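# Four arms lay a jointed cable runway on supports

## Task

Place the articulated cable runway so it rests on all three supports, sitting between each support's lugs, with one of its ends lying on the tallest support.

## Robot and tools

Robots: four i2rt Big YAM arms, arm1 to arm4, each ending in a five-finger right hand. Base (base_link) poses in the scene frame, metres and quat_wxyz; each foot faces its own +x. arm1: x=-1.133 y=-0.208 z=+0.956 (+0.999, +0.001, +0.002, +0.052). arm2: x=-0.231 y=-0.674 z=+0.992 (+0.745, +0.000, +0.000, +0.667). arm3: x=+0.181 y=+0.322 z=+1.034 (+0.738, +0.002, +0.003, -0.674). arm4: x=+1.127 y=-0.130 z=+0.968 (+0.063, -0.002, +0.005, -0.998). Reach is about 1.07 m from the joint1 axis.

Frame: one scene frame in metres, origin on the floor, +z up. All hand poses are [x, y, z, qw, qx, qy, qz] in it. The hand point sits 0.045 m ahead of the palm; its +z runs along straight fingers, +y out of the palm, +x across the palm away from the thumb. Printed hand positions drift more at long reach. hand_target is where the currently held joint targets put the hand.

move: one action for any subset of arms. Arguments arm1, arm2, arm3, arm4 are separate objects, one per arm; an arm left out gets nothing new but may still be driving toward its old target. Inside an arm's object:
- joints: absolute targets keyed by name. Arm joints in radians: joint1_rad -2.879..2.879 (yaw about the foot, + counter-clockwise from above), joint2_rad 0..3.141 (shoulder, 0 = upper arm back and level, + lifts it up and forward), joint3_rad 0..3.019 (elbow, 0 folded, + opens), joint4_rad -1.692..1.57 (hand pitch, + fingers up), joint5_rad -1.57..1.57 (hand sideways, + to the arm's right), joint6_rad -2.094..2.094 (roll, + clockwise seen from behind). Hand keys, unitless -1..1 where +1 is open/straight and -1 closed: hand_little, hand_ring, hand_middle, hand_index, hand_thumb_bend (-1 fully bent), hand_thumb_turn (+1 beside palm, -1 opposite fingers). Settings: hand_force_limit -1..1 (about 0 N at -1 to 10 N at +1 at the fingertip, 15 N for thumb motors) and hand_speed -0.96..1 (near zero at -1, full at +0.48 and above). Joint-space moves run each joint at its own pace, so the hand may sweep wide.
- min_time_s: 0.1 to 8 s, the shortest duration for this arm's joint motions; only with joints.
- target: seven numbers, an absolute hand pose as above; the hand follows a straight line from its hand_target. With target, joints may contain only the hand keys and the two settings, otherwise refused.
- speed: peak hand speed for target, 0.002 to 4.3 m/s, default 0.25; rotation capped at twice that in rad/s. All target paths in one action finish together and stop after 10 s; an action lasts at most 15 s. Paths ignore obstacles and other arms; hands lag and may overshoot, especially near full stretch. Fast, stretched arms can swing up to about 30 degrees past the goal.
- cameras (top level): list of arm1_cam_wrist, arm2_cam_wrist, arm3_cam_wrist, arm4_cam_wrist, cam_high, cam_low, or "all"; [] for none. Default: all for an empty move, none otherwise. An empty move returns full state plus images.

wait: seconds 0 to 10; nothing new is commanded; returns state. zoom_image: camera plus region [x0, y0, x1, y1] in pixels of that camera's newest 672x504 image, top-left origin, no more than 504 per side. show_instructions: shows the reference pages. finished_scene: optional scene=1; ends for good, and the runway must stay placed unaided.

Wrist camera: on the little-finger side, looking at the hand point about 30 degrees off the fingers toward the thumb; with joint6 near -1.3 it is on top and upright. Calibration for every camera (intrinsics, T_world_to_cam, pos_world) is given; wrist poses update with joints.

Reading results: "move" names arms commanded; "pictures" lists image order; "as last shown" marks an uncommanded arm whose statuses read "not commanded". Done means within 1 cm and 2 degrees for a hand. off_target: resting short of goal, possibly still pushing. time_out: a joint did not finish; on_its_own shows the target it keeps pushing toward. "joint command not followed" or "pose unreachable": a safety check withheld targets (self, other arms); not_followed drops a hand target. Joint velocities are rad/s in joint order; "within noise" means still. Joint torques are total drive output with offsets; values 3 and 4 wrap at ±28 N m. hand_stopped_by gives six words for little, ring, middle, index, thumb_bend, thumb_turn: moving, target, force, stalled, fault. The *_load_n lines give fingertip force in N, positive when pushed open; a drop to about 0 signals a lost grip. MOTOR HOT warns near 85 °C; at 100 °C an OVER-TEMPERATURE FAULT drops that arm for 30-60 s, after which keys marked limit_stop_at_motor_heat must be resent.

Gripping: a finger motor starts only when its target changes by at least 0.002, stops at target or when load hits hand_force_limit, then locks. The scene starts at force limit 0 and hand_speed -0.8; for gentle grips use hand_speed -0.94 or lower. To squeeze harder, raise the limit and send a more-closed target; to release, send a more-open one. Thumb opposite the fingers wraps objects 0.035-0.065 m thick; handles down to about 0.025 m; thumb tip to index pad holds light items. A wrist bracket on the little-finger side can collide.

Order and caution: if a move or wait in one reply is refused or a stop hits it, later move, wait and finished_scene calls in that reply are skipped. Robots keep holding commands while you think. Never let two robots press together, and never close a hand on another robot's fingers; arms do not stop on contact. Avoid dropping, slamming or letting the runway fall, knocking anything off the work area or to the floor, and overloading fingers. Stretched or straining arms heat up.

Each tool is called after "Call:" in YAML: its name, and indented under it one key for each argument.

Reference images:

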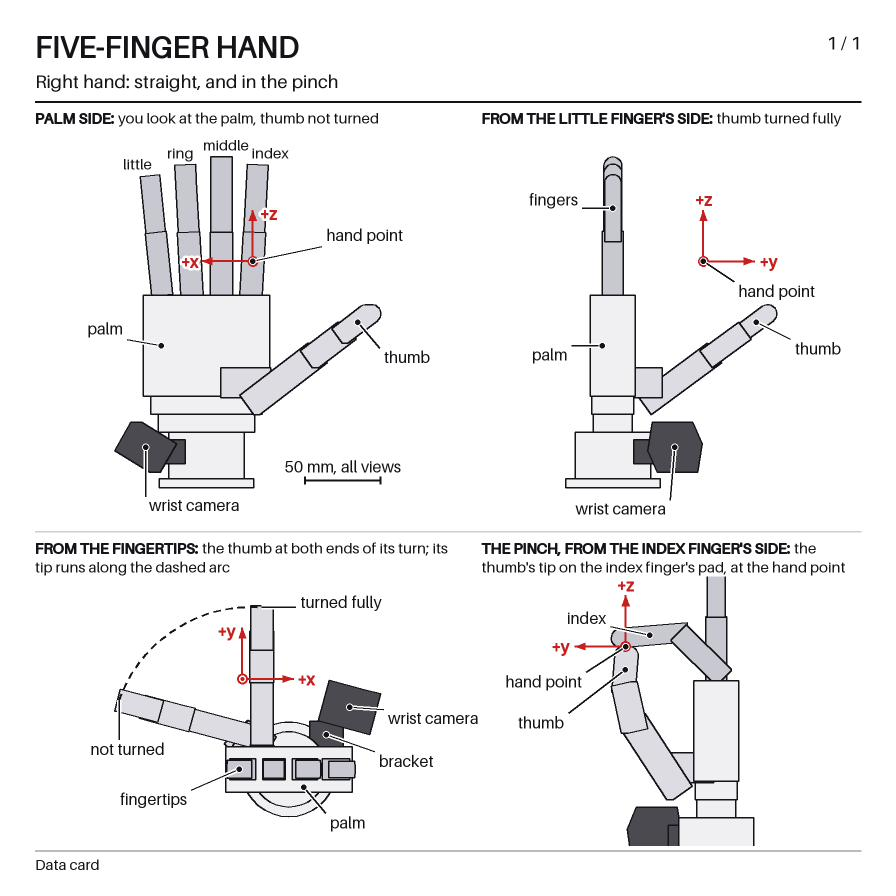

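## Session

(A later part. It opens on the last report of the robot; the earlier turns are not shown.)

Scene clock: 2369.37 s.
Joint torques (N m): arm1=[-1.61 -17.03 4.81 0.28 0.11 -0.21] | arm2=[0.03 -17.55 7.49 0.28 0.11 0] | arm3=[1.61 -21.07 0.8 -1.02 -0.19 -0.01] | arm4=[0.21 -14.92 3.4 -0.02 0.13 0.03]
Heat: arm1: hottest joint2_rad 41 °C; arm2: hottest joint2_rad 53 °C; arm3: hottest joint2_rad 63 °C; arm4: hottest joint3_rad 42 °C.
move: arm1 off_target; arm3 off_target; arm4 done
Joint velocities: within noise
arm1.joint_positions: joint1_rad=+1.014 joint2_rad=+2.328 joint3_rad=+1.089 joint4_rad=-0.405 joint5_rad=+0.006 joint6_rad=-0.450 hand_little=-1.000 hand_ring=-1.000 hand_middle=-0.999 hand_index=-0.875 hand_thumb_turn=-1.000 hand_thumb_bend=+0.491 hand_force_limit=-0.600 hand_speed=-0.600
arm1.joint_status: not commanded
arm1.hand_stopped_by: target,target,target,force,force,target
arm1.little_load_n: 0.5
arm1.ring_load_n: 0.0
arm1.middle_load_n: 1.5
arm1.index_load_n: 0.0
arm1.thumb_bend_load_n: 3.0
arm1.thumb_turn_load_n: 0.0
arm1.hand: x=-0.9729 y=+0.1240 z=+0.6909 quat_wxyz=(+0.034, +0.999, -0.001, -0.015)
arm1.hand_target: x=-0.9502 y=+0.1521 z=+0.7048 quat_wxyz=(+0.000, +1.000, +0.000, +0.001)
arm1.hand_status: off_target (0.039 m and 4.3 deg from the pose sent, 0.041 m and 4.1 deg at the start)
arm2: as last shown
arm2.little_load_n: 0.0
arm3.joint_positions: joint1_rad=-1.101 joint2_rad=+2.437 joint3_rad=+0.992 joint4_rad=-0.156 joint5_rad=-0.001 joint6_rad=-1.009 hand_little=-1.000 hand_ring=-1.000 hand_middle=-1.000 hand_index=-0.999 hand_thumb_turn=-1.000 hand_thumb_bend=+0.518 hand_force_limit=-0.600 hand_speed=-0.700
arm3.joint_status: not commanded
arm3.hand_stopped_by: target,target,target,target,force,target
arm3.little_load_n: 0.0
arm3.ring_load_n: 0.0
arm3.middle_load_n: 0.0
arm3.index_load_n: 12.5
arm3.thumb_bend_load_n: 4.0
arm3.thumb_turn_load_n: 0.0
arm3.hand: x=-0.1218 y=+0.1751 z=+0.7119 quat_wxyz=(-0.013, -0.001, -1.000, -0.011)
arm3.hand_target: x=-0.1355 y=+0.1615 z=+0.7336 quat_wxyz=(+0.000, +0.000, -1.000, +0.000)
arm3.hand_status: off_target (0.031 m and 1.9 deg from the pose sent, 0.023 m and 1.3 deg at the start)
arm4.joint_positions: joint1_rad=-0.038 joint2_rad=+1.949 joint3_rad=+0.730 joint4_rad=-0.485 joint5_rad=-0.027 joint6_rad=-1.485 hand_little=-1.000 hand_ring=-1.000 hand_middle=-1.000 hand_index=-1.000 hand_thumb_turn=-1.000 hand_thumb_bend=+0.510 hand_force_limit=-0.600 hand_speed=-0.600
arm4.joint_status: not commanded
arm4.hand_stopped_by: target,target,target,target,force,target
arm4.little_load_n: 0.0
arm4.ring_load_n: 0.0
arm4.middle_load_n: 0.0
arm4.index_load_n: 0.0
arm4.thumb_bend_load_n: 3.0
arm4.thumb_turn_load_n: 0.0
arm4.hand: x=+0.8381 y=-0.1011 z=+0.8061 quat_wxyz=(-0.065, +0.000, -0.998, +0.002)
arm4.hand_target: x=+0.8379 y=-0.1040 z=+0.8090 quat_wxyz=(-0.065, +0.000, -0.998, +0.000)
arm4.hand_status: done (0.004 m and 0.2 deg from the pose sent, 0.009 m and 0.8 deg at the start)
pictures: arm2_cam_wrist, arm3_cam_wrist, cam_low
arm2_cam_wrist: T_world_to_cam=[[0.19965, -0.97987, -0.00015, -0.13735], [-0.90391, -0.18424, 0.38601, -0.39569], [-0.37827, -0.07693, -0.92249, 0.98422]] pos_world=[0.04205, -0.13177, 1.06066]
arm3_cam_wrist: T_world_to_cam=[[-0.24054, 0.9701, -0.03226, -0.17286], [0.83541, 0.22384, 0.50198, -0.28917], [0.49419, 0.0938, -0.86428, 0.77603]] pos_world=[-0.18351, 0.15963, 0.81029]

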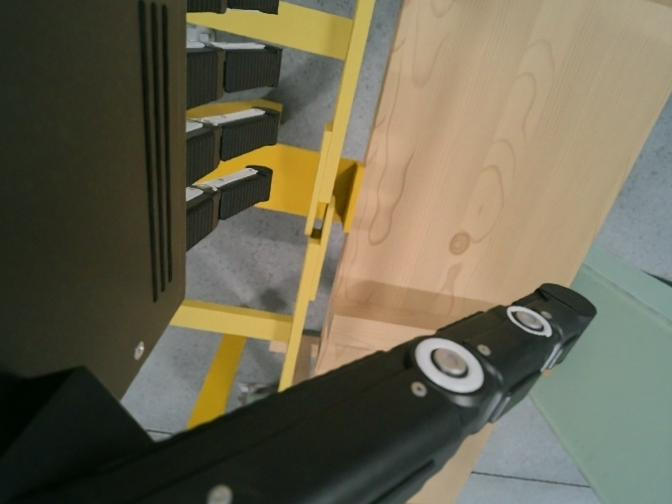

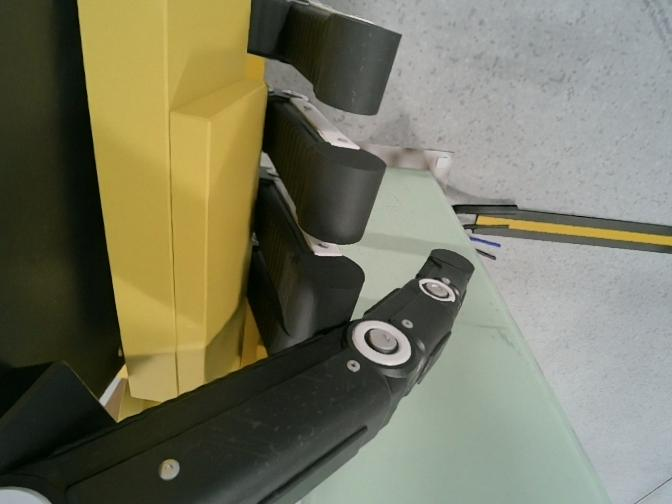

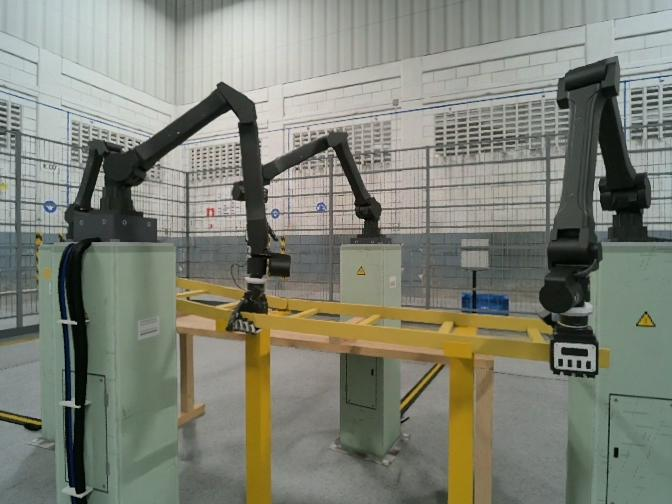

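Call:
move:
  arm3: {"target":[-0.138,0.161,0.718,0,0,1,0],"speed":0.03}
  cameras: ["arm2_cam_wrist","cam_low","arm3_cam_wrist"]

Call:
zoom_image:
  camera: "cam_low"
  region: [205, 285, 285, 355]

Call:
zoom_image:
  camera: "arm2_cam_wrist"
  region: [200, 80, 440, 360]

Scene clock: 2395.10 s.
Joint torques (N m): arm1=[-1.61 -16.73 4.92 0.46 0.11 -0.23] | arm2=[0.32 -17.38 7.54 0.28 0.14 0.01] | arm3=[1.14 -20.19 1.07 -0.77 -0.19 -0.03] | arm4=[-0.21 -14.97 3.41 -0.03 0.08 0.06]
Heat: arm1: hottest joint2_rad 42 °C; arm2: hottest joint2_rad 54 °C; arm3: hottest joint2_rad 61 °C; arm4: hottest joint2_rad 41 °C.
move: arm3 off_target
Joint velocities: within noise
arm1, arm2, arm4: as last shown
arm1.joint_positions: joint1_rad=+1.014 joint2_rad=+2.324 joint3_rad=+1.089 joint4_rad=-0.409 joint5_rad=+0.006 joint6_rad=-0.450 hand_little=-1.000 hand_ring=-1.000 hand_middle=-0.999 hand_index=-0.875 hand_thumb_turn=-1.000 hand_thumb_bend=+0.491 hand_force_limit=-0.600 hand_speed=-0.600
arm1.little_load_n: 0.0
arm1.hand: x=-0.9727 y=+0.1245 z=+0.6925 quat_wxyz=(+0.034, +0.999, -0.001, -0.015)
arm3.joint_positions: joint1_rad=-1.101 joint2_rad=+2.472 joint3_rad=+1.013 joint4_rad=-0.144 joint5_rad=-0.001 joint6_rad=-1.009 hand_little=-1.000 hand_ring=-1.000 hand_middle=-1.000 hand_index=-0.999 hand_thumb_turn=-1.000 hand_thumb_bend=+0.518 hand_force_limit=-0.600 hand_speed=-0.700
arm3.joint_status: not commanded
arm3.hand_stopped_by: target,target,target,target,force,target
arm3.little_load_n: 0.0
arm3.ring_load_n: 0.0
arm3.middle_load_n: 0.0
arm3.index_load_n: 11.5
arm3.thumb_bend_load_n: 4.0
arm3.thumb_turn_load_n: 0.0
arm3.hand: x=-0.1225 y=+0.1748 z=+0.6996 quat_wxyz=(-0.014, -0.001, -1.000, -0.011)
arm3.hand_target: x=-0.1376 y=+0.1613 z=+0.7173 quat_wxyz=(+0.000, +0.000, -1.000, +0.000)
arm3.hand_status: off_target (0.028 m and 2.0 deg from the pose sent, 0.022 m and 1.9 deg at the start)
pictures: arm2_cam_wrist, arm3_cam_wrist, cam_low
arm2_cam_wrist: T_world_to_cam=[[0.19965, -0.97987, -0.00015, -0.13735], [-0.90391, -0.18424, 0.38601, -0.39569], [-0.37827, -0.07693, -0.92249, 0.98422]] pos_world=[0.04205, -0.13177, 1.06066]
arm3_cam_wrist: T_world_to_cam=[[-0.24047, 0.97014, -0.0316, -0.17351], [0.83442, 0.22324, 0.50389, -0.28364], [0.4959, 0.0948, -0.86319, 0.76501]] pos_world=[-0.18441, 0.15913, 0.79779]

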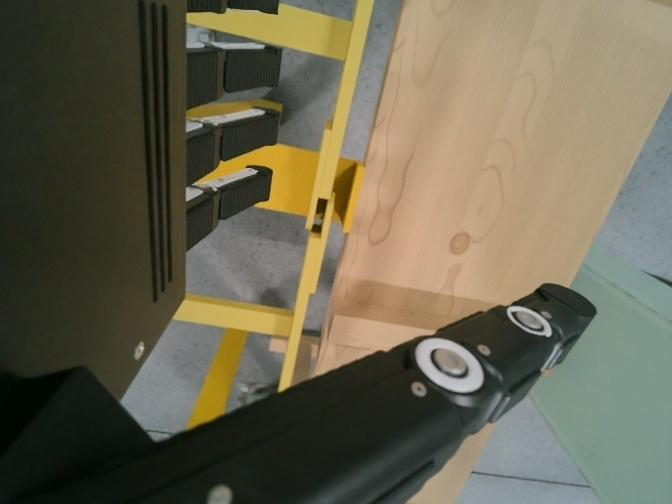

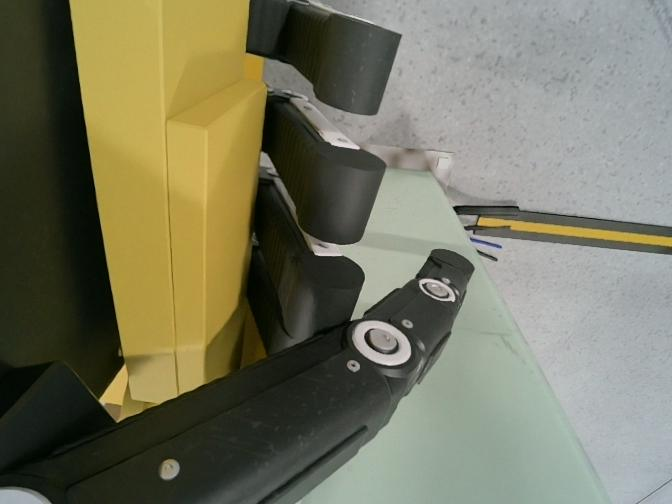

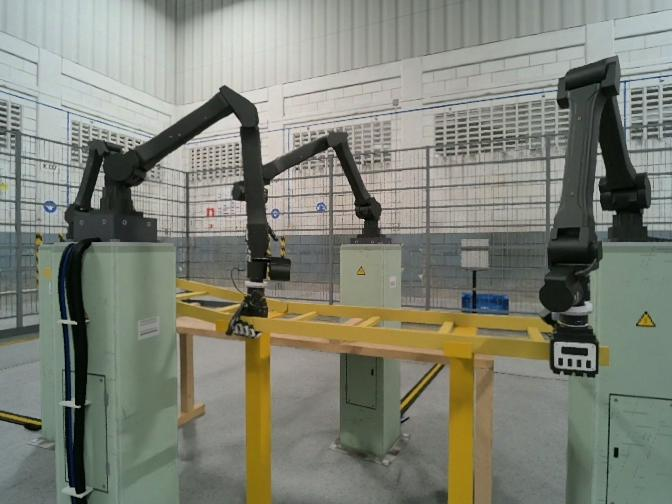

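Scaled by 6.300 from the camera's image (finer frame: 960x720).

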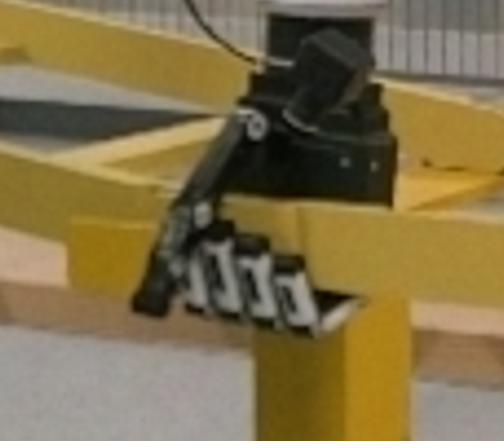

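Scaled by 1.800 from the camera's image (finer frame: 960x720).

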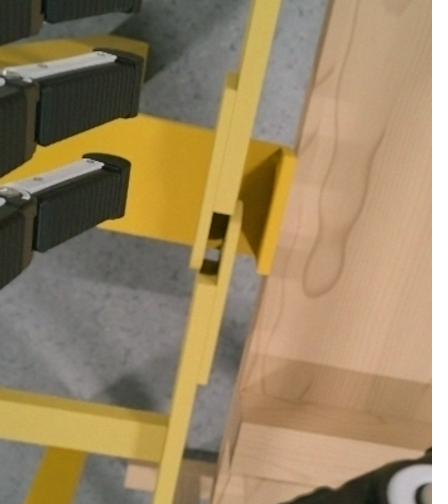

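Call:
move:
  arm1: {"target":[-0.950,0.153,0.708,0,1,0,0],"speed":0.02}
  arm3: {"target":[-0.138,0.161,0.703,0,0,1,0],"speed":0.03}
  arm4: {"target":[0.838,-0.104,0.813,0.065,0,0.9979,0],"speed":0.02}
  cameras: ["arm2_cam_wrist","cam_low","arm3_cam_wrist"]

Call:
zoom_image:
  camera: "cam_low"
  region: [205, 285, 285, 355]

Call:
zoom_image:
  camera: "arm2_cam_wrist"
  region: [200, 80, 440, 360]

Scene clock: 2405.60 s.
Joint torques (N m): arm1=[-1.61 -17.38 4.64 0.17 0.11 -0.19] | arm2=[0.09 -17.38 7.5 0.31 0.14 0.02] | arm3=[1.44 -17.03 2.32 -0.09 -0.19 -0.04] | arm4=[0.03 -15.79 3.43 0.34 0.08 0.08]
Heat: arm1: hottest joint2_rad 42 °C; arm2: hottest joint2_rad 54 °C; arm3: hottest joint2_rad 61 °C; arm4: hottest joint2_rad 42 °C.
move: arm1 off_target; arm3 off_target; arm4 done
Joint velocities: within noise
arm1.joint_positions: joint1_rad=+1.014 joint2_rad=+2.324 joint3_rad=+1.089 joint4_rad=-0.409 joint5_rad=+0.006 joint6_rad=-0.451 hand_little=-1.000 hand_ring=-1.000 hand_middle=-0.999 hand_index=-0.875 hand_thumb_turn=-1.000 hand_thumb_bend=+0.491 hand_force_limit=-0.600 hand_speed=-0.600
arm1.joint_status: not commanded
arm1.hand_stopped_by: target,target,target,force,force,target
arm1.little_load_n: 0.5
arm1.ring_load_n: 0.0
arm1.middle_load_n: 1.5
arm1.index_load_n: 0.0
arm1.thumb_bend_load_n: 3.0
arm1.thumb_turn_load_n: 0.0
arm1.hand: x=-0.9726 y=+0.1247 z=+0.6928 quat_wxyz=(+0.034, +0.999, +0.000, -0.015)
arm1.hand_target: x=-0.9502 y=+0.1521 z=+0.7087 quat_wxyz=(+0.000, +1.000, +0.000, +0.001)
arm1.hand_status: off_target (0.039 m and 4.2 deg from the pose sent, 0.039 m and 4.2 deg at the start)
arm2: as last shown
arm3.joint_positions: joint1_rad=-1.101 joint2_rad=+2.475 joint3_rad=+1.016 joint4_rad=-0.144 joint5_rad=-0.001 joint6_rad=-1.009 hand_little=-1.000 hand_ring=-1.000 hand_middle=-1.000 hand_index=-0.999 hand_thumb_turn=-1.000 hand_thumb_bend=+0.518 hand_force_limit=-0.600 hand_speed=-0.700
arm3.joint_status: not commanded
arm3.hand_stopped_by: target,target,target,target,force,target
arm3.little_load_n: 0.0
arm3.ring_load_n: 0.0
arm3.middle_load_n: 0.0
arm3.index_load_n: 11.5
arm3.thumb_bend_load_n: 4.0
arm3.thumb_turn_load_n: 0.0
arm3.hand: x=-0.1227 y=+0.1747 z=+0.6986 quat_wxyz=(-0.014, -0.001, -1.000, -0.012)
arm3.hand_target: x=-0.1379 y=+0.1611 z=+0.7033 quat_wxyz=(+0.000, +0.000, -1.000, +0.000)
arm3.hand_status: off_target (0.021 m and 2.1 deg from the pose sent, 0.021 m and 2.1 deg at the start)
arm4.joint_positions: joint1_rad=-0.038 joint2_rad=+1.938 joint3_rad=+0.730 joint4_rad=-0.496 joint5_rad=-0.027 joint6_rad=-1.485 hand_little=-1.000 hand_ring=-1.000 hand_middle=-1.000 hand_index=-1.000 hand_thumb_turn=-1.000 hand_thumb_bend=+0.510 hand_force_limit=-0.600 hand_speed=-0.600
arm4.joint_status: not commanded
arm4.hand_stopped_by: target,target,target,target,force,target
arm4.little_load_n: 0.0
arm4.ring_load_n: 0.0
arm4.middle_load_n: 0.0
arm4.index_load_n: 0.5
arm4.thumb_bend_load_n: 3.5
arm4.thumb_turn_load_n: 0.0
arm4.hand: x=+0.8378 y=-0.1011 z=+0.8098 quat_wxyz=(-0.065, +0.000, -0.998, +0.002)
arm4.hand_target: x=+0.8380 y=-0.1040 z=+0.8129 quat_wxyz=(-0.065, +0.000, -0.998, +0.000)
arm4.hand_status: done (0.004 m and 0.2 deg from the pose sent, 0.008 m and 0.2 deg at the start)
pictures: arm2_cam_wrist, arm3_cam_wrist, cam_low
arm2_cam_wrist: T_world_to_cam=[[0.19965, -0.97987, -0.00015, -0.13735], [-0.90391, -0.18424, 0.38601, -0.39569], [-0.37827, -0.07693, -0.92249, 0.98422]] pos_world=[0.04205, -0.13177, 1.06066]
arm3_cam_wrist: T_world_to_cam=[[-0.24047, 0.97015, -0.03147, -0.17362], [0.83424, 0.22315, 0.50423, -0.28316], [0.4962, 0.095, -0.863, 0.76418]] pos_world=[-0.18471, 0.15903, 0.79679]

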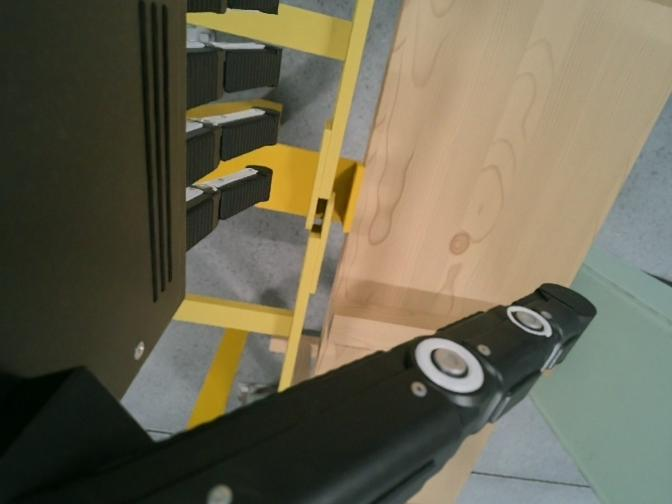

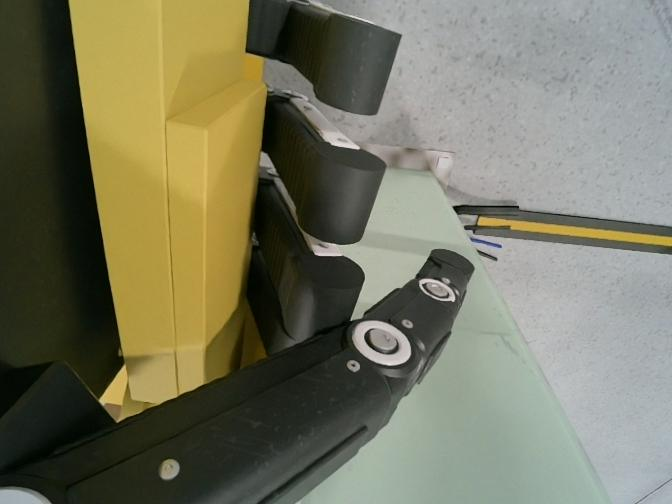

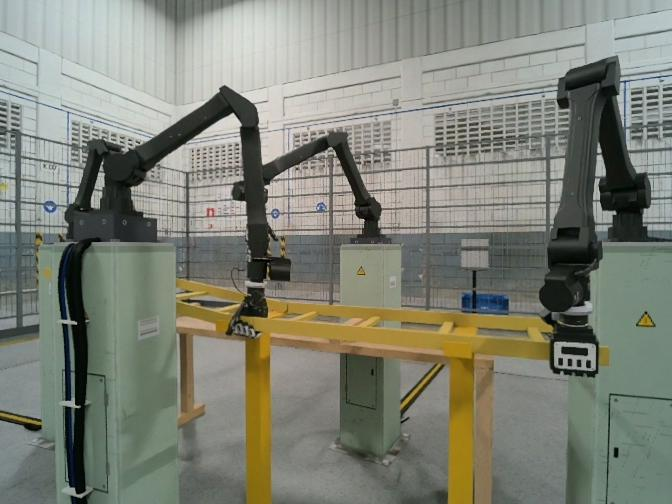

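Scaled by 6.300 from the camera's image (finer frame: 960x720).

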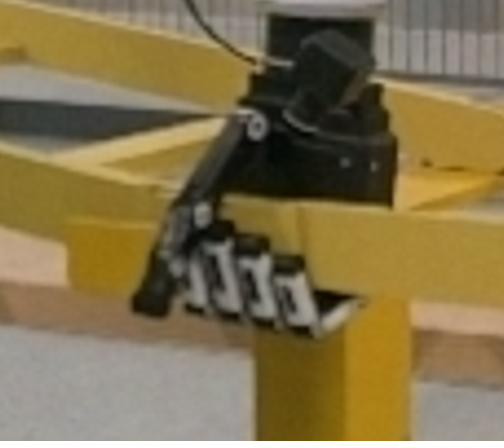

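Scaled by 1.800 from the camera's image (finer frame: 960x720).

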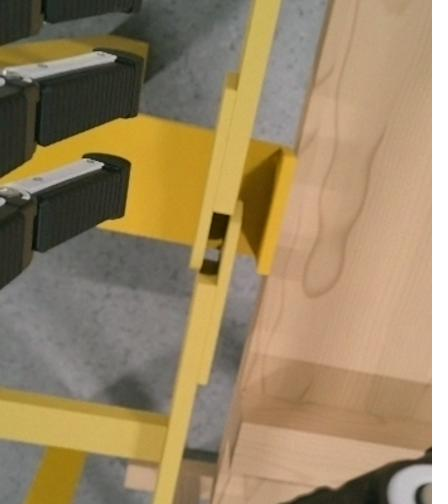

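Call:
move:
  arm3: {"target":[-0.138,0.163,0.690,0,0,1,0],"speed":0.02,"joints":{"hand_thumb_bend":1.0}}
  cameras: ["arm2_cam_wrist","cam_low","arm3_cam_wrist"]

Scene clock: 2411.73 s.
Joint torques (N m): arm1=[-1.49 -17.2 4.68 0.2 0.1 -0.2] | arm2=[-0.09 -17.61 7.57 0.2 0.12 0.07] | arm3=[1.38 -14.56 2.91 0.54 -0.18 -0.06] | arm4=[-0.26 -14.8 3.58 0.06 0.06 0.08]
Heat: arm1: hottest joint2_rad 42 °C; arm2: hottest joint2_rad 54 °C; arm3: hottest joint2_rad 60 °C; arm4: hottest joint2_rad 41 °C.
move: arm3 off_target
Joint velocities: within noise
arm1, arm2, arm4: as last shown
arm1.little_load_n: 0.0
arm2.thumb_turn_load_n: -0.5
arm3.joint_positions: joint1_rad=-1.101 joint2_rad=+2.482 joint3_rad=+1.023 joint4_rad=-0.144 joint5_rad=-0.001 joint6_rad=-1.009 hand_little=-1.000 hand_ring=-1.000 hand_middle=-1.000 hand_index=-0.999 hand_thumb_turn=-1.000 hand_thumb_bend=+1.000 hand_force_limit=-0.600 hand_speed=-0.700
arm3.joint_status: all done
arm3.hand_stopped_by: target,target,target,target,target,target
arm3.little_load_n: 0.0
arm3.ring_load_n: 0.0
arm3.middle_load_n: 0.5
arm3.index_load_n: 6.0
arm3.thumb_bend_load_n: -0.5
arm3.thumb_turn_load_n: 0.0
arm3.hand: x=-0.1238 y=+0.1740 z=+0.6963 quat_wxyz=(-0.014, -0.001, -1.000, -0.012)
arm3.hand_target: x=-0.1376 y=+0.1632 z=+0.6907 quat_wxyz=(+0.000, +0.000, -1.000, +0.000)
arm3.hand_status: off_target (0.019 m and 2.1 deg from the pose sent, 0.021 m and 2.1 deg at the start)
arm4.index_load_n: 0.0
pictures: arm2_cam_wrist, arm3_cam_wrist, cam_low
arm2_cam_wrist: T_world_to_cam=[[0.19965, -0.97987, -0.00015, -0.13735], [-0.90391, -0.18424, 0.38601, -0.39569], [-0.37827, -0.07693, -0.92249, 0.98422]] pos_world=[0.04205, -0.13177, 1.06066]
arm3_cam_wrist: T_world_to_cam=[[-0.24047, 0.97015, -0.03147, -0.17326], [0.83424, 0.22315, 0.50423, -0.28101], [0.4962, 0.095, -0.863, 0.76275]] pos_world=[-0.18571, 0.15833, 0.79449]

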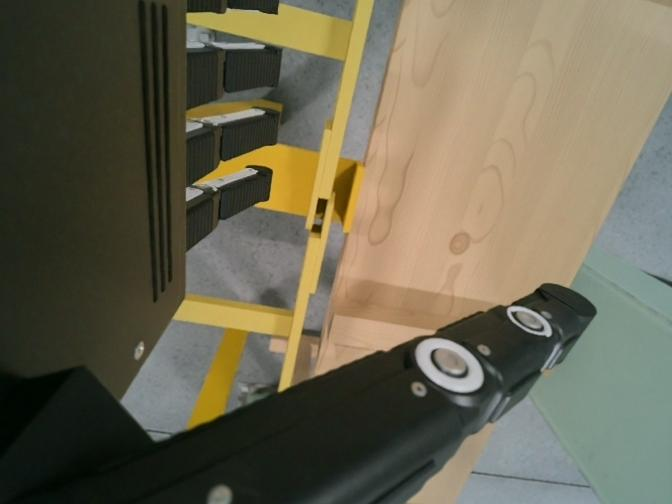

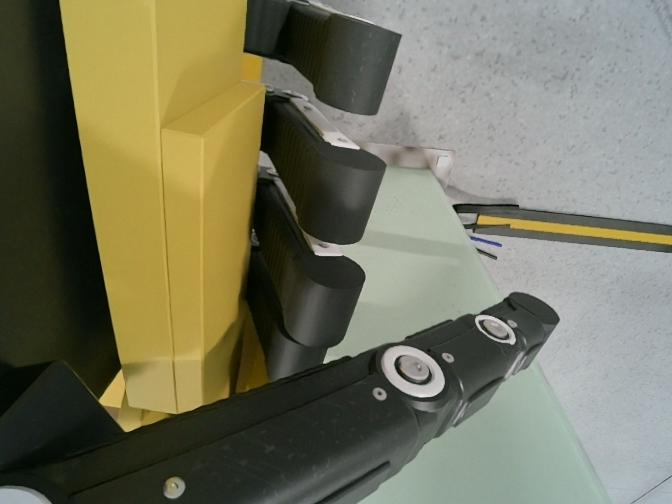

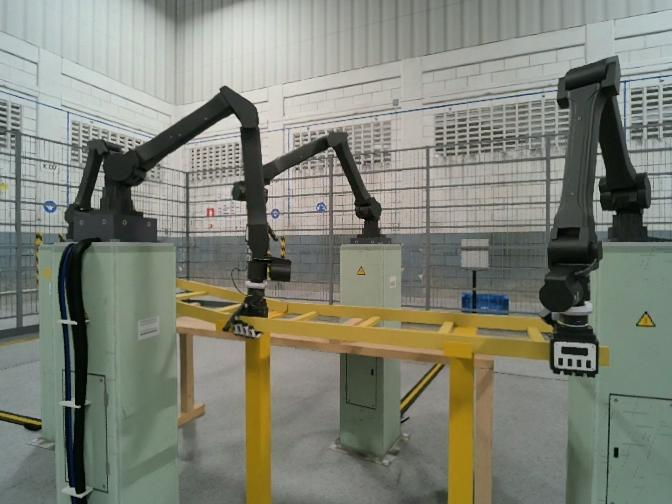

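Call:
move:
  arm3: {"target":[-0.138,0.168,0.678,0,0,1,0],"speed":0.02}
  cameras: ["arm3_cam_wrist"]

Scene clock: 2416.73 s.
Joint torques (N m): arm1=[-1.61 -17.32 4.66 0.16 0.09 -0.21] | arm2=[0.38 -17.32 7.47 0.27 0.14 0.06] | arm3=[0.85 -14.33 2.19 0.49 -0.19 -0.1] | arm4=[0.56 -15.33 3.54 -0.02 0.07 -0.01]
Heat: arm1: hottest joint2_rad 42 °C; arm2: hottest joint2_rad 54 °C; arm3: hottest joint2_rad 60 °C; arm4: hottest joint2_rad 41 °C.
move: arm3 done
Joint velocities: within noise
arm1, arm2, arm4: as last shown
arm2.thumb_bend_load_n: -0.5
arm2.thumb_turn_load_n: 0.0
arm3.joint_positions: joint1_rad=-1.104 joint2_rad=+2.508 joint3_rad=+1.046 joint4_rad=-0.117 joint5_rad=-0.001 joint6_rad=-1.015 hand_little=-1.000 hand_ring=-1.000 hand_middle=-1.000 hand_index=-1.000 hand_thumb_turn=-1.000 hand_thumb_bend=+1.000 hand_force_limit=-0.600 hand_speed=-0.700
arm3.joint_status: not commanded
arm3.hand_stopped_by: target,target,target,target,target,target
arm3.little_load_n: 0.0
arm3.ring_load_n: 0.5
arm3.middle_load_n: 0.0
arm3.index_load_n: 1.0
arm3.thumb_bend_load_n: 0.0
arm3.thumb_turn_load_n: 0.0
arm3.hand: x=-0.1327 y=+0.1702 z=+0.6854 quat_wxyz=(-0.004, +0.001, -1.000, -0.005)
arm3.hand_target: x=-0.1378 y=+0.1681 z=+0.6782 quat_wxyz=(+0.000, +0.000, -1.000, +0.000)
arm3.hand_status: done (0.009 m and 0.7 deg from the pose sent, 0.024 m and 2.0 deg at the start)
arm4.thumb_bend_load_n: 3.0
arm3_cam_wrist: T_world_to_cam=[[-0.24424, 0.96893, -0.03893, -0.16718], [0.8434, 0.23207, 0.48457, -0.25401], [0.47856, 0.08552, -0.87388, 0.76486]] pos_world=[-0.19262, 0.15553, 0.78498]

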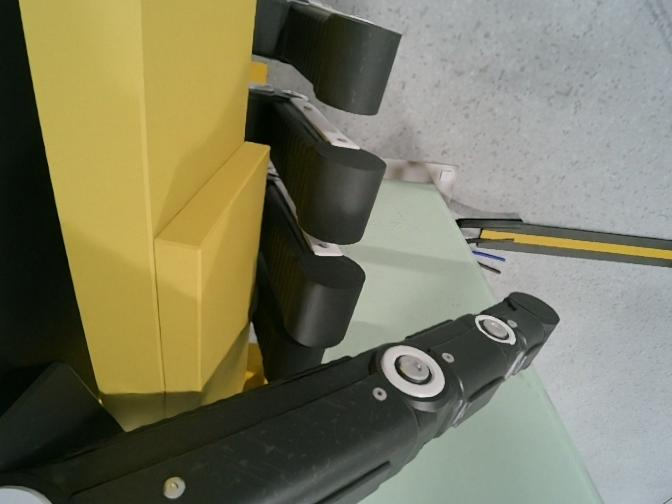

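Call:
move:
  arm3: {"joints":{"hand_index":0.8,"hand_middle":0.8,"hand_ring":0.8,"hand_little":0.8}}
  cameras: ["arm3_cam_wrist"]

Scene clock: 2428.60 s.
Joint torques (N m): arm1=[-1.38 -17.44 4.64 0.28 0.11 -0.19] | arm2=[0.21 -17.55 7.47 0.31 0.16 0.06] | arm3=[0.62 -14.45 1.62 0.25 -0.13 -0.1] | arm4=[0.09 -15.27 3.73 0.06 0.09 0.06]
Heat: arm1: hottest joint2_rad 42 °C; arm2: hottest joint2_rad 54 °C; arm3: hottest joint2_rad 59 °C; arm4: hottest joint3_rad 41 °C.
move: arm3 done
Joint velocities: within noise
arm1, arm2, arm4: as last shown
arm2.thumb_bend_load_n: 0.0
arm3.joint_positions: joint1_rad=-1.104 joint2_rad=+2.508 joint3_rad=+1.055 joint4_rad=-0.111 joint5_rad=-0.003 joint6_rad=-1.015 hand_little=+0.800 hand_ring=+0.800 hand_middle=+0.800 hand_index=+0.800 hand_thumb_turn=-1.000 hand_thumb_bend=+1.000 hand_force_limit=-0.600 hand_speed=-0.700
arm3.joint_status: all done
arm3.hand_stopped_by: target,target,target,target,target,target
arm3.little_load_n: 0.0
arm3.ring_load_n: 0.0
arm3.middle_load_n: 0.0
arm3.index_load_n: 0.0
arm3.thumb_bend_load_n: 0.0
arm3.thumb_turn_load_n: 0.0
arm3.hand: x=-0.1389 y=+0.1660 z=+0.6848 quat_wxyz=(+0.002, +0.001, -1.000, -0.001)
arm3.hand_target: x=-0.1379 y=+0.1680 z=+0.6782 quat_wxyz=(+0.000, +0.000, -1.000, +0.000)
arm3.hand_status: not commanded
arm4.index_load_n: 0.5
arm3_cam_wrist: T_world_to_cam=[[-0.2448, 0.96854, -0.04489, -0.16066], [0.84906, 0.23649, 0.47241, -0.23919], [0.46816, 0.07753, -0.88024, 0.77193]] pos_world=[-0.19763, 0.15232, 0.78527]

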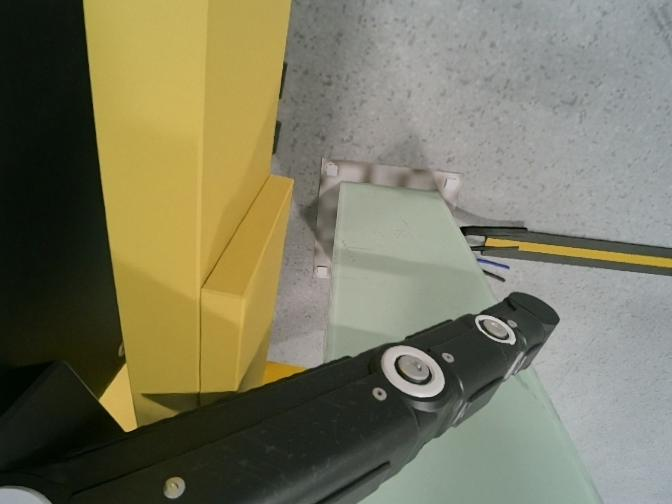

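Call:
move:
  arm3: {"target":[-0.138,0.155,0.682,0,0,1,0],"speed":0.03,"joints":{"hand_index":1.0,"hand_middle":1.0,"hand_ring":1.0,"hand_little":1.0}}
  cameras: ["arm3_cam_wrist"]

Scene clock: 2433.87 s.
Joint torques (N m): arm1=[-1.67 -17.32 4.7 0.18 0.09 -0.19] | arm2=[0.09 -18.08 7.5 0.27 0.15 0.01] | arm3=[2.08 -14.97 2.04 -0.2 -0.12 0.02] | arm4=[-0.03 -15.27 3.58 -0.02 0.16 0.03]
Heat: arm1: hottest joint2_rad 42 °C; arm2: hottest joint2_rad 54 °C; arm3: hottest joint2_rad 58 °C; arm4: hottest joint3_rad 41 °C.
move: arm3 done
Joint velocities: within noise
arm1, arm2, arm4: as last shown
arm2.thumb_bend_load_n: -0.5
arm3.joint_positions: joint1_rad=-1.096 joint2_rad=+2.508 joint3_rad=+1.063 joint4_rad=-0.120 joint5_rad=-0.003 joint6_rad=-1.004 hand_little=+1.000 hand_ring=+1.000 hand_middle=+1.000 hand_index=+1.000 hand_thumb_turn=-1.000 hand_thumb_bend=+1.000 hand_force_limit=-0.600 hand_speed=-0.700
arm3.joint_status: all done
arm3.hand_stopped_by: target,target,target,target,target,target
arm3.little_load_n: 0.0
arm3.ring_load_n: 0.0
arm3.middle_load_n: 0.0
arm3.index_load_n: 0.0
arm3.thumb_bend_load_n: 0.0
arm3.thumb_turn_load_n: 0.0
arm3.hand: x=-0.1393 y=+0.1618 z=+0.6852 quat_wxyz=(+0.002, -0.001, -1.000, -0.001)
arm3.hand_target: x=-0.1378 y=+0.1551 z=+0.6820 quat_wxyz=(+0.000, +0.000, -1.000, +0.000)
arm3.hand_status: done (0.008 m and 0.2 deg from the pose sent, 0.011 m and 0.3 deg at the start)
arm4.little_load_n: 0.5
arm4.index_load_n: 0.0
arm4.thumb_bend_load_n: 3.5
arm3_cam_wrist: T_world_to_cam=[[-0.24175, 0.96931, -0.04468, -0.15647], [0.84947, 0.23367, 0.47308, -0.23797], [0.46901, 0.07641, -0.87988, 0.7728]] pos_world=[-0.19812, 0.14822, 0.78557]

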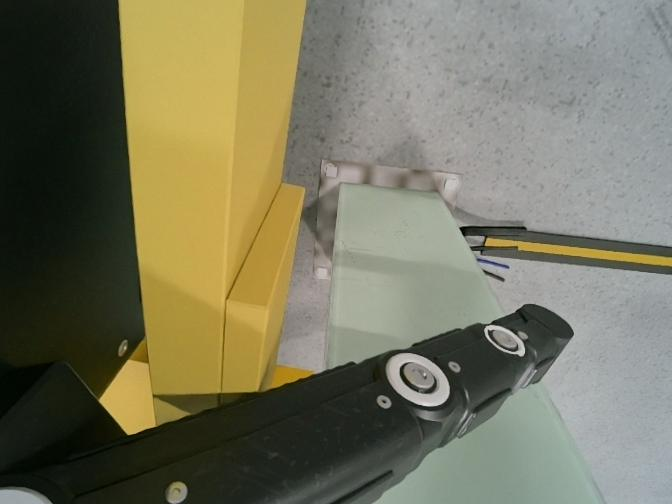

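Call:
move:
  arm3: {"target":[-0.138,0.150,0.75,0,0,1,0],"speed":0.06}
  arm2: {"target":[-0.004,-0.20,1.03,0,0.9984,0,0.0567],"speed":0.08}
  cameras: ["arm3_cam_wrist","arm2_cam_wrist","cam_high","cam_low"]

Scene clock: 2466.73 s.
Joint torques (N m): arm1=[-1.44 -17.08 4.64 0.18 0.11 -0.21] | arm2=[0.5 -15.56 6.75 0.32 0.06 0.03] | arm3=[1.44 -16.91 1.42 -0.35 -0.11 0.02] | arm4=[0.44 -15.27 3.36 -0.05 0.12 0.04]
Heat: arm1: hottest joint2_rad 42 °C; arm2: hottest joint2_rad 54 °C; arm3: hottest joint2_rad 57 °C; arm4: hottest joint3_rad 41 °C.
move: arm2 done; arm3 done
Joint velocities: within noise
arm1, arm4: as last shown
arm1.ring_load_n: 0.5
arm2.joint_positions: joint1_rad=-0.299 joint2_rad=+1.959 joint3_rad=+1.574 joint4_rad=-1.120 joint5_rad=+0.104 joint6_rad=-0.410 hand_little=+0.800 hand_ring=+0.800 hand_middle=+0.800 hand_index=+0.800 hand_thumb_turn=-1.000 hand_thumb_bend=+1.000 hand_force_limit=+0.200 hand_speed=-0.700
arm2.joint_status: not commanded
arm2.hand_stopped_by: target,target,target,target,target,target
arm2.little_load_n: 0.0
arm2.ring_load_n: 0.0
arm2.middle_load_n: 0.0
arm2.index_load_n: 0.0
arm2.thumb_bend_load_n: 0.0
arm2.thumb_turn_load_n: 0.0
arm2.hand: x=-0.0045 y=-0.1918 z=+1.0321 quat_wxyz=(-0.009, +0.998, -0.001, +0.061)
arm2.hand_target: x=-0.0041 y=-0.1999 z=+1.0301 quat_wxyz=(+0.000, +0.998, +0.000, +0.057)
arm2.hand_status: done (0.008 m and 1.2 deg from the pose sent, 0.091 m and 0.2 deg at the start)
arm3.joint_positions: joint1_rad=-1.082 joint2_rad=+2.345 joint3_rad=+1.001 joint4_rad=-0.220 joint5_rad=-0.003 joint6_rad=-0.991 hand_little=+1.000 hand_ring=+1.000 hand_middle=+1.000 hand_index=+1.000 hand_thumb_turn=-1.000 hand_thumb_bend=+1.000 hand_force_limit=-0.600 hand_speed=-0.700
arm3.joint_status: not commanded
arm3.hand_stopped_by: target,target,target,target,target,target
arm3.little_load_n: 0.0
arm3.ring_load_n: 0.0
arm3.middle_load_n: 0.0
arm3.index_load_n: 0.0
arm3.thumb_bend_load_n: 0.0
arm3.thumb_turn_load_n: 0.0
arm3.hand: x=-0.1415 y=+0.1528 z=+0.7458 quat_wxyz=(+0.002, +0.000, -1.000, +0.000)
arm3.hand_target: x=-0.1380 y=+0.1500 z=+0.7499 quat_wxyz=(+0.000, +0.000, -1.000, +0.000)
arm3.hand_status: done (0.006 m and 0.2 deg from the pose sent, 0.066 m and 0.3 deg at the start)
arm4.little_load_n: 0.0
arm4.thumb_bend_load_n: 3.0
pictures: arm2_cam_wrist, arm3_cam_wrist, cam_high, cam_low
arm2_cam_wrist: T_world_to_cam=[[0.19661, -0.98037, -0.01515, -0.16456], [-0.90772, -0.18784, 0.37517, -0.42304], [-0.37065, -0.06001, -0.92683, 1.05871]] pos_world=[0.04076, -0.17725, 1.13747]
arm3_cam_wrist: T_world_to_cam=[[-0.24297, 0.96897, -0.04548, -0.14519], [0.8495, 0.23518, 0.47228, -0.26226], [0.46831, 0.07612, -0.88028, 0.82816]] pos_world=[-0.20033, 0.13932, 0.84627]

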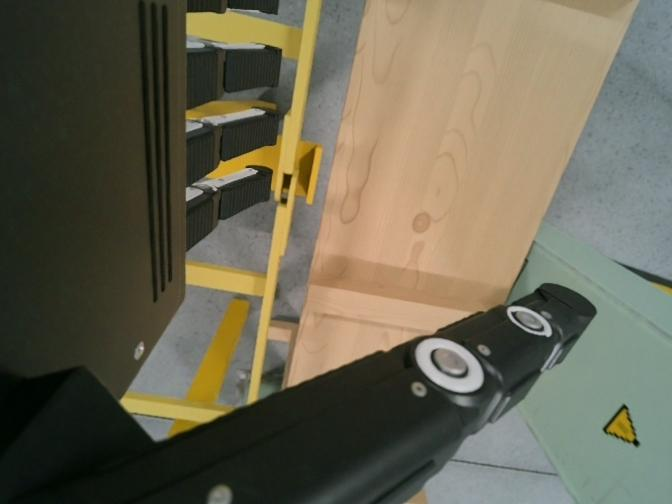

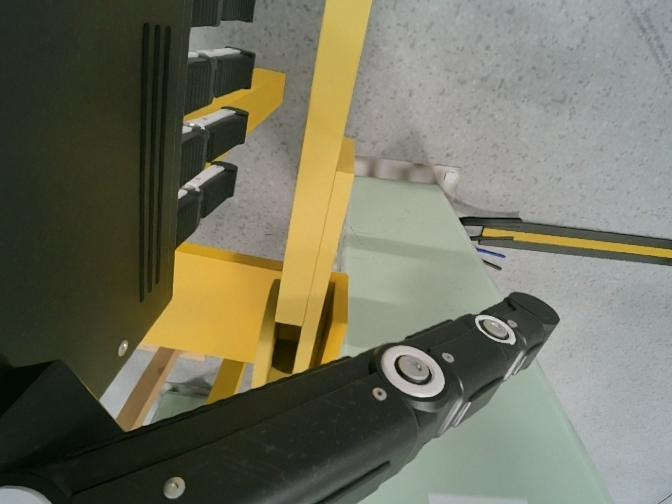

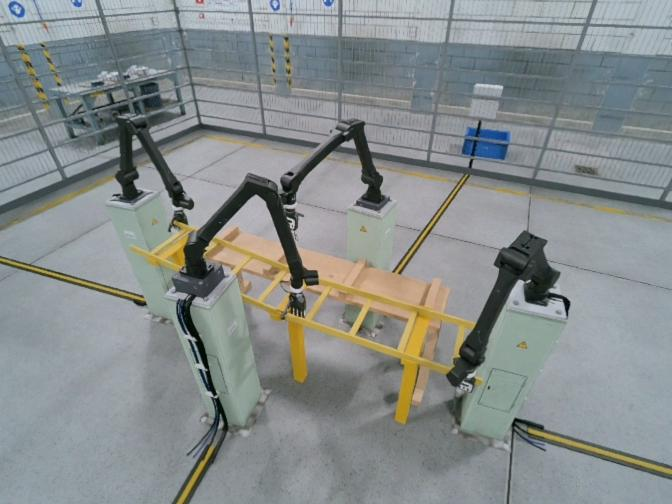

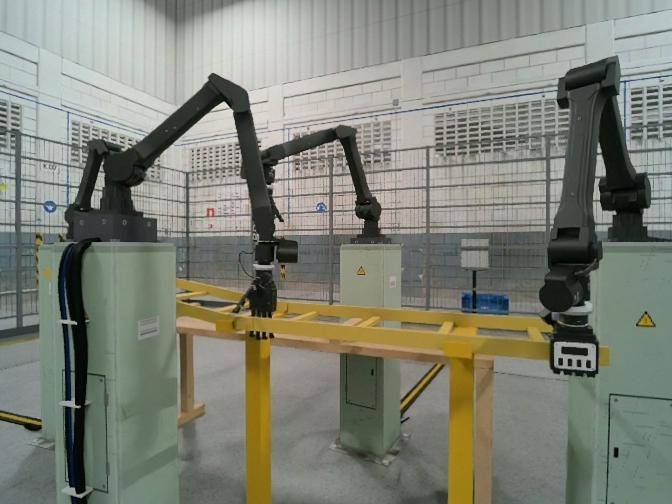

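Call:
move:
  arm3: {"target":[-0.138,0.150,0.88,0,0,1,0],"speed":0.12}
  arm1: {"target":[-0.955,0.137,0.70,0,1,0,0],"speed":0.02,"joints":{"hand_thumb_bend":1,"hand_speed":-0.8}}
  arm4: {"target":[0.838,-0.103,0.805,0.065,0,0.9979,0],"speed":0.02,"joints":{"hand_thumb_bend":1,"hand_speed":-0.8}}
  cameras: ["arm1_cam_wrist","arm4_cam_wrist"]

Scene clock: 2477.33 s.
Joint torques (N m): arm1=[-1.73 -16.15 2.5 0.83 0.17 -0.21] | arm2=[0.09 -15.38 6.68 0.18 0.06 0] | arm3=[1.32 -14.56 3.1 -0.34 -0.11 -0.01] | arm4=[-0.15 -12.81 3.58 0.79 0.11 0]
Heat: arm1: hottest joint2_rad 43 °C; arm2: hottest joint2_rad 53 °C; arm3: hottest joint2_rad 57 °C; arm4: hottest joint3_rad 41 °C.
move: arm1 off_target; arm3 done; arm4 done
Joint velocities: within noise
arm1.joint_positions: joint1_rad=+1.012 joint2_rad=+2.316 joint3_rad=+1.071 joint4_rad=-0.378 joint5_rad=+0.004 joint6_rad=-0.456 hand_little=-1.000 hand_ring=-1.000 hand_middle=-0.999 hand_index=-0.875 hand_thumb_turn=-1.000 hand_thumb_bend=+1.000 hand_force_limit=-0.600 hand_speed=-0.800
arm1.joint_status: all done
arm1.hand_stopped_by: target,target,target,force,target,target
arm1.little_load_n: 0.0
arm1.ring_load_n: 0.0
arm1.middle_load_n: 0.5
arm1.index_load_n: 0.0
arm1.thumb_bend_load_n: 0.0
arm1.thumb_turn_load_n: 0.0
arm1.hand: x=-0.9718 y=+0.1239 z=+0.6920 quat_wxyz=(+0.024, +1.000, +0.001, -0.011)
arm1.hand_target: x=-0.9551 y=+0.1367 z=+0.7002 quat_wxyz=(+0.000, +1.000, +0.000, +0.001)
arm1.hand_status: off_target (0.023 m and 3.0 deg from the pose sent, 0.023 m and 4.2 deg at the start)
arm2: as last shown
arm2.hand_target: x=-0.0040 y=-0.1999 z=+1.0301 quat_wxyz=(+0.000, +0.998, +0.000, +0.057)
arm3.joint_positions: joint1_rad=-1.082 joint2_rad=+1.988 joint3_rad=+0.922 joint4_rad=-0.492 joint5_rad=-0.003 joint6_rad=-0.991 hand_little=+1.000 hand_ring=+1.000 hand_middle=+1.000 hand_index=+1.000 hand_thumb_turn=-1.000 hand_thumb_bend=+1.000 hand_force_limit=-0.600 hand_speed=-0.700
arm3.joint_status: not commanded
arm3.hand_stopped_by: target,target,target,target,target,target
arm3.little_load_n: 0.0
arm3.ring_load_n: 0.0
arm3.middle_load_n: 0.0
arm3.index_load_n: 0.0
arm3.thumb_bend_load_n: 0.0
arm3.thumb_turn_load_n: 0.0
arm3.hand: x=-0.1436 y=+0.1505 z=+0.8786 quat_wxyz=(+0.005, +0.000, -1.000, +0.001)
arm3.hand_target: x=-0.1379 y=+0.1501 z=+0.8799 quat_wxyz=(+0.000, +0.000, -1.000, +0.000)
arm3.hand_status: done (0.006 m and 0.6 deg from the pose sent, 0.134 m and 0.3 deg at the start)
arm4.joint_positions: joint1_rad=-0.038 joint2_rad=+1.938 joint3_rad=+0.730 joint4_rad=-0.491 joint5_rad=-0.026 joint6_rad=-1.485 hand_little=-1.000 hand_ring=-1.000 hand_middle=-1.000 hand_index=-1.000 hand_thumb_turn=-1.000 hand_thumb_bend=+1.000 hand_force_limit=-0.600 hand_speed=-0.800
arm4.joint_status: all done
arm4.hand_stopped_by: target,target,target,target,target,target
arm4.little_load_n: 0.0
arm4.ring_load_n: 0.0
arm4.middle_load_n: 0.0
arm4.index_load_n: 0.0
arm4.thumb_bend_load_n: 0.0
arm4.thumb_turn_load_n: 0.0
arm4.hand: x=+0.8364 y=-0.1012 z=+0.8094 quat_wxyz=(-0.063, +0.000, -0.998, +0.002)
arm4.hand_target: x=+0.8380 y=-0.1030 z=+0.8051 quat_wxyz=(-0.065, +0.000, -0.998, +0.000)
arm4.hand_status: done (0.005 m and 0.4 deg from the pose sent, 0.005 m and 0.2 deg at the start)
arm1_cam_wrist: T_world_to_cam=[[0.33529, -0.94006, 0.06222, 0.39254], [-0.77861, -0.23931, 0.58008, -1.13161], [-0.53042, -0.24294, -0.81218, 0.19088]] pos_world=[-0.91146, 0.14458, 0.78703]
arm4_cam_wrist: T_world_to_cam=[[-0.21281, 0.9759, -0.04837, 0.31818], [0.76659, 0.19745, 0.61102, -1.11753], [0.60585, 0.09295, -0.79013, 0.25837]] pos_world=[0.76787, -0.11387, 0.90237]

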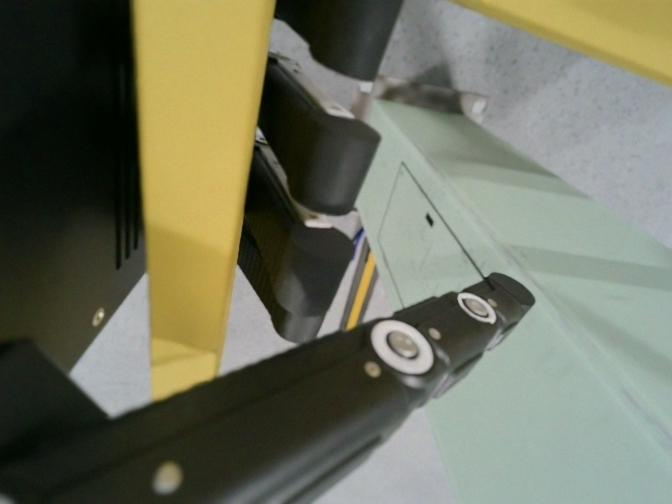

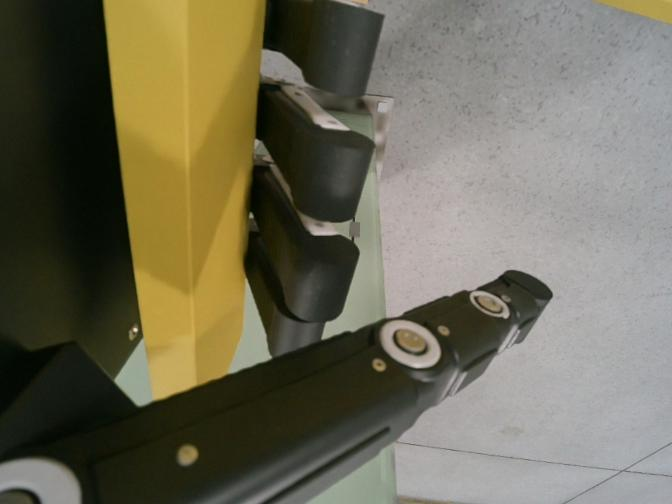

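Call:
move:
  arm1: {"target":[-0.962,0.128,0.68,0,1,0,0],"speed":0.02}
  arm4: {"target":[0.838,-0.103,0.795,0.065,0,0.9979,0],"speed":0.02}
  cameras: ["arm1_cam_wrist","arm4_cam_wrist"]

Scene clock: 2483.90 s.
Joint torques (N m): arm1=[-1.26 -12.75 2.54 1.09 0.21 -0.16] | arm2=[0.03 -15.79 6.63 0.23 0.08 0.02] | arm3=[1.38 -14.68 3.19 -0.29 -0.11 -0.02] | arm4=[0.38 -13.33 3.56 0.62 0.07 -0.02]
Heat: arm1: hottest joint2_rad 43 °C; arm2: hottest joint2_rad 53 °C; arm3: hottest joint2_rad 56 °C; arm4: hottest joint3_rad 41 °C.
move: arm1 off_target; arm4 done
Joint velocities: within noise
arm1.joint_positions: joint1_rad=+1.012 joint2_rad=+2.318 joint3_rad=+1.053 joint4_rad=-0.324 joint5_rad=+0.003 joint6_rad=-0.456 hand_little=-1.000 hand_ring=-1.000 hand_middle=-0.999 hand_index=-0.875 hand_thumb_turn=-1.000 hand_thumb_bend=+1.000 hand_force_limit=-0.600 hand_speed=-0.800
arm1.joint_status: not commanded
arm1.hand_stopped_by: target,target,target,force,target,target
arm1.little_load_n: 0.0
arm1.ring_load_n: 0.0
arm1.middle_load_n: 0.5
arm1.index_load_n: 0.0
arm1.thumb_bend_load_n: 0.0
arm1.thumb_turn_load_n: 0.0
arm1.hand: x=-0.9709 y=+0.1264 z=+0.6864 quat_wxyz=(+0.008, +1.000, +0.001, -0.004)
arm1.hand_target: x=-0.9621 y=+0.1278 z=+0.6802 quat_wxyz=(+0.000, +1.000, +0.000, +0.000)
arm1.hand_status: off_target (0.011 m and 1.1 deg from the pose sent, 0.016 m and 3.1 deg at the start)
arm2, arm3: as last shown
arm3.thumb_bend_load_n: -0.5
arm4.joint_positions: joint1_rad=-0.038 joint2_rad=+1.968 joint3_rad=+0.730 joint4_rad=-0.462 joint5_rad=-0.026 joint6_rad=-1.485 hand_little=-1.000 hand_ring=-1.000 hand_middle=-1.000 hand_index=-1.000 hand_thumb_turn=-1.000 hand_thumb_bend=+1.000 hand_force_limit=-0.600 hand_speed=-0.800
arm4.joint_status: not commanded
arm4.hand_stopped_by: target,target,target,target,target,target
arm4.little_load_n: 0.0
arm4.ring_load_n: 0.0
arm4.middle_load_n: 0.0
arm4.index_load_n: 0.0
arm4.thumb_bend_load_n: 0.0
arm4.thumb_turn_load_n: 0.0
arm4.hand: x=+0.8376 y=-0.1010 z=+0.7995 quat_wxyz=(-0.063, +0.000, -0.998, +0.002)
arm4.hand_target: x=+0.8380 y=-0.1030 z=+0.7951 quat_wxyz=(-0.065, +0.000, -0.998, +0.000)
arm4.hand_status: done (0.005 m and 0.3 deg from the pose sent, 0.015 m and 0.4 deg at the start)
arm1_cam_wrist: T_world_to_cam=[[0.33441, -0.94171, 0.03687, 0.41168], [-0.78658, -0.25735, 0.56131, -1.11973], [-0.5191, -0.21671, -0.82679, 0.2051]] pos_world=[-0.91196, 0.14397, 0.78291]
arm4_cam_wrist: T_world_to_cam=[[-0.21266, 0.97592, -0.04854, 0.31778], [0.76592, 0.19733, 0.61191, -1.11258], [0.60675, 0.09295, -0.78944, 0.24847]] pos_world=[0.76897, -0.11367, 0.89237]

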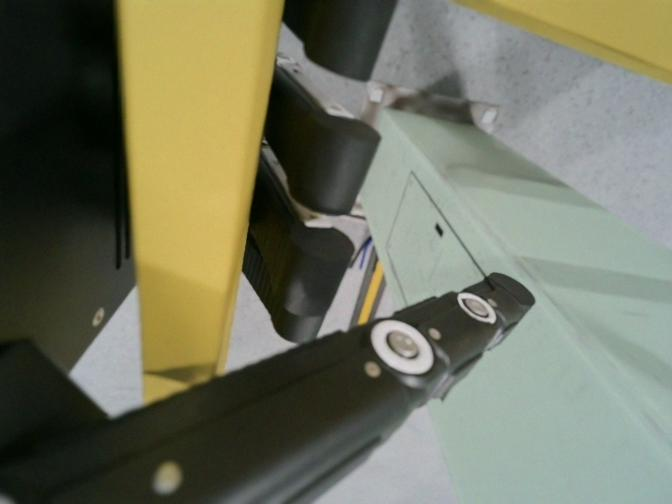

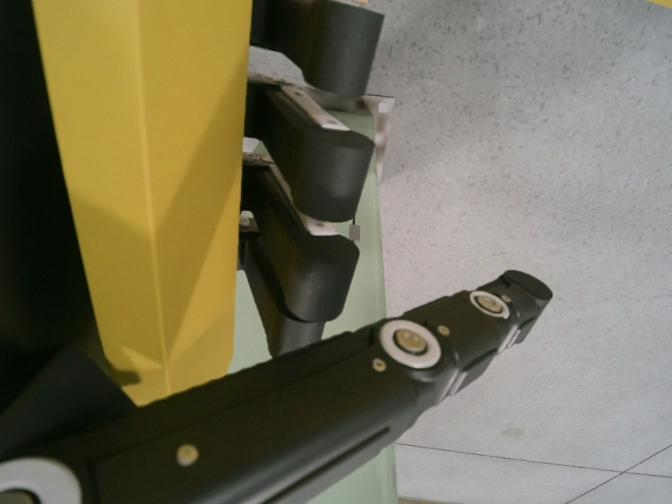

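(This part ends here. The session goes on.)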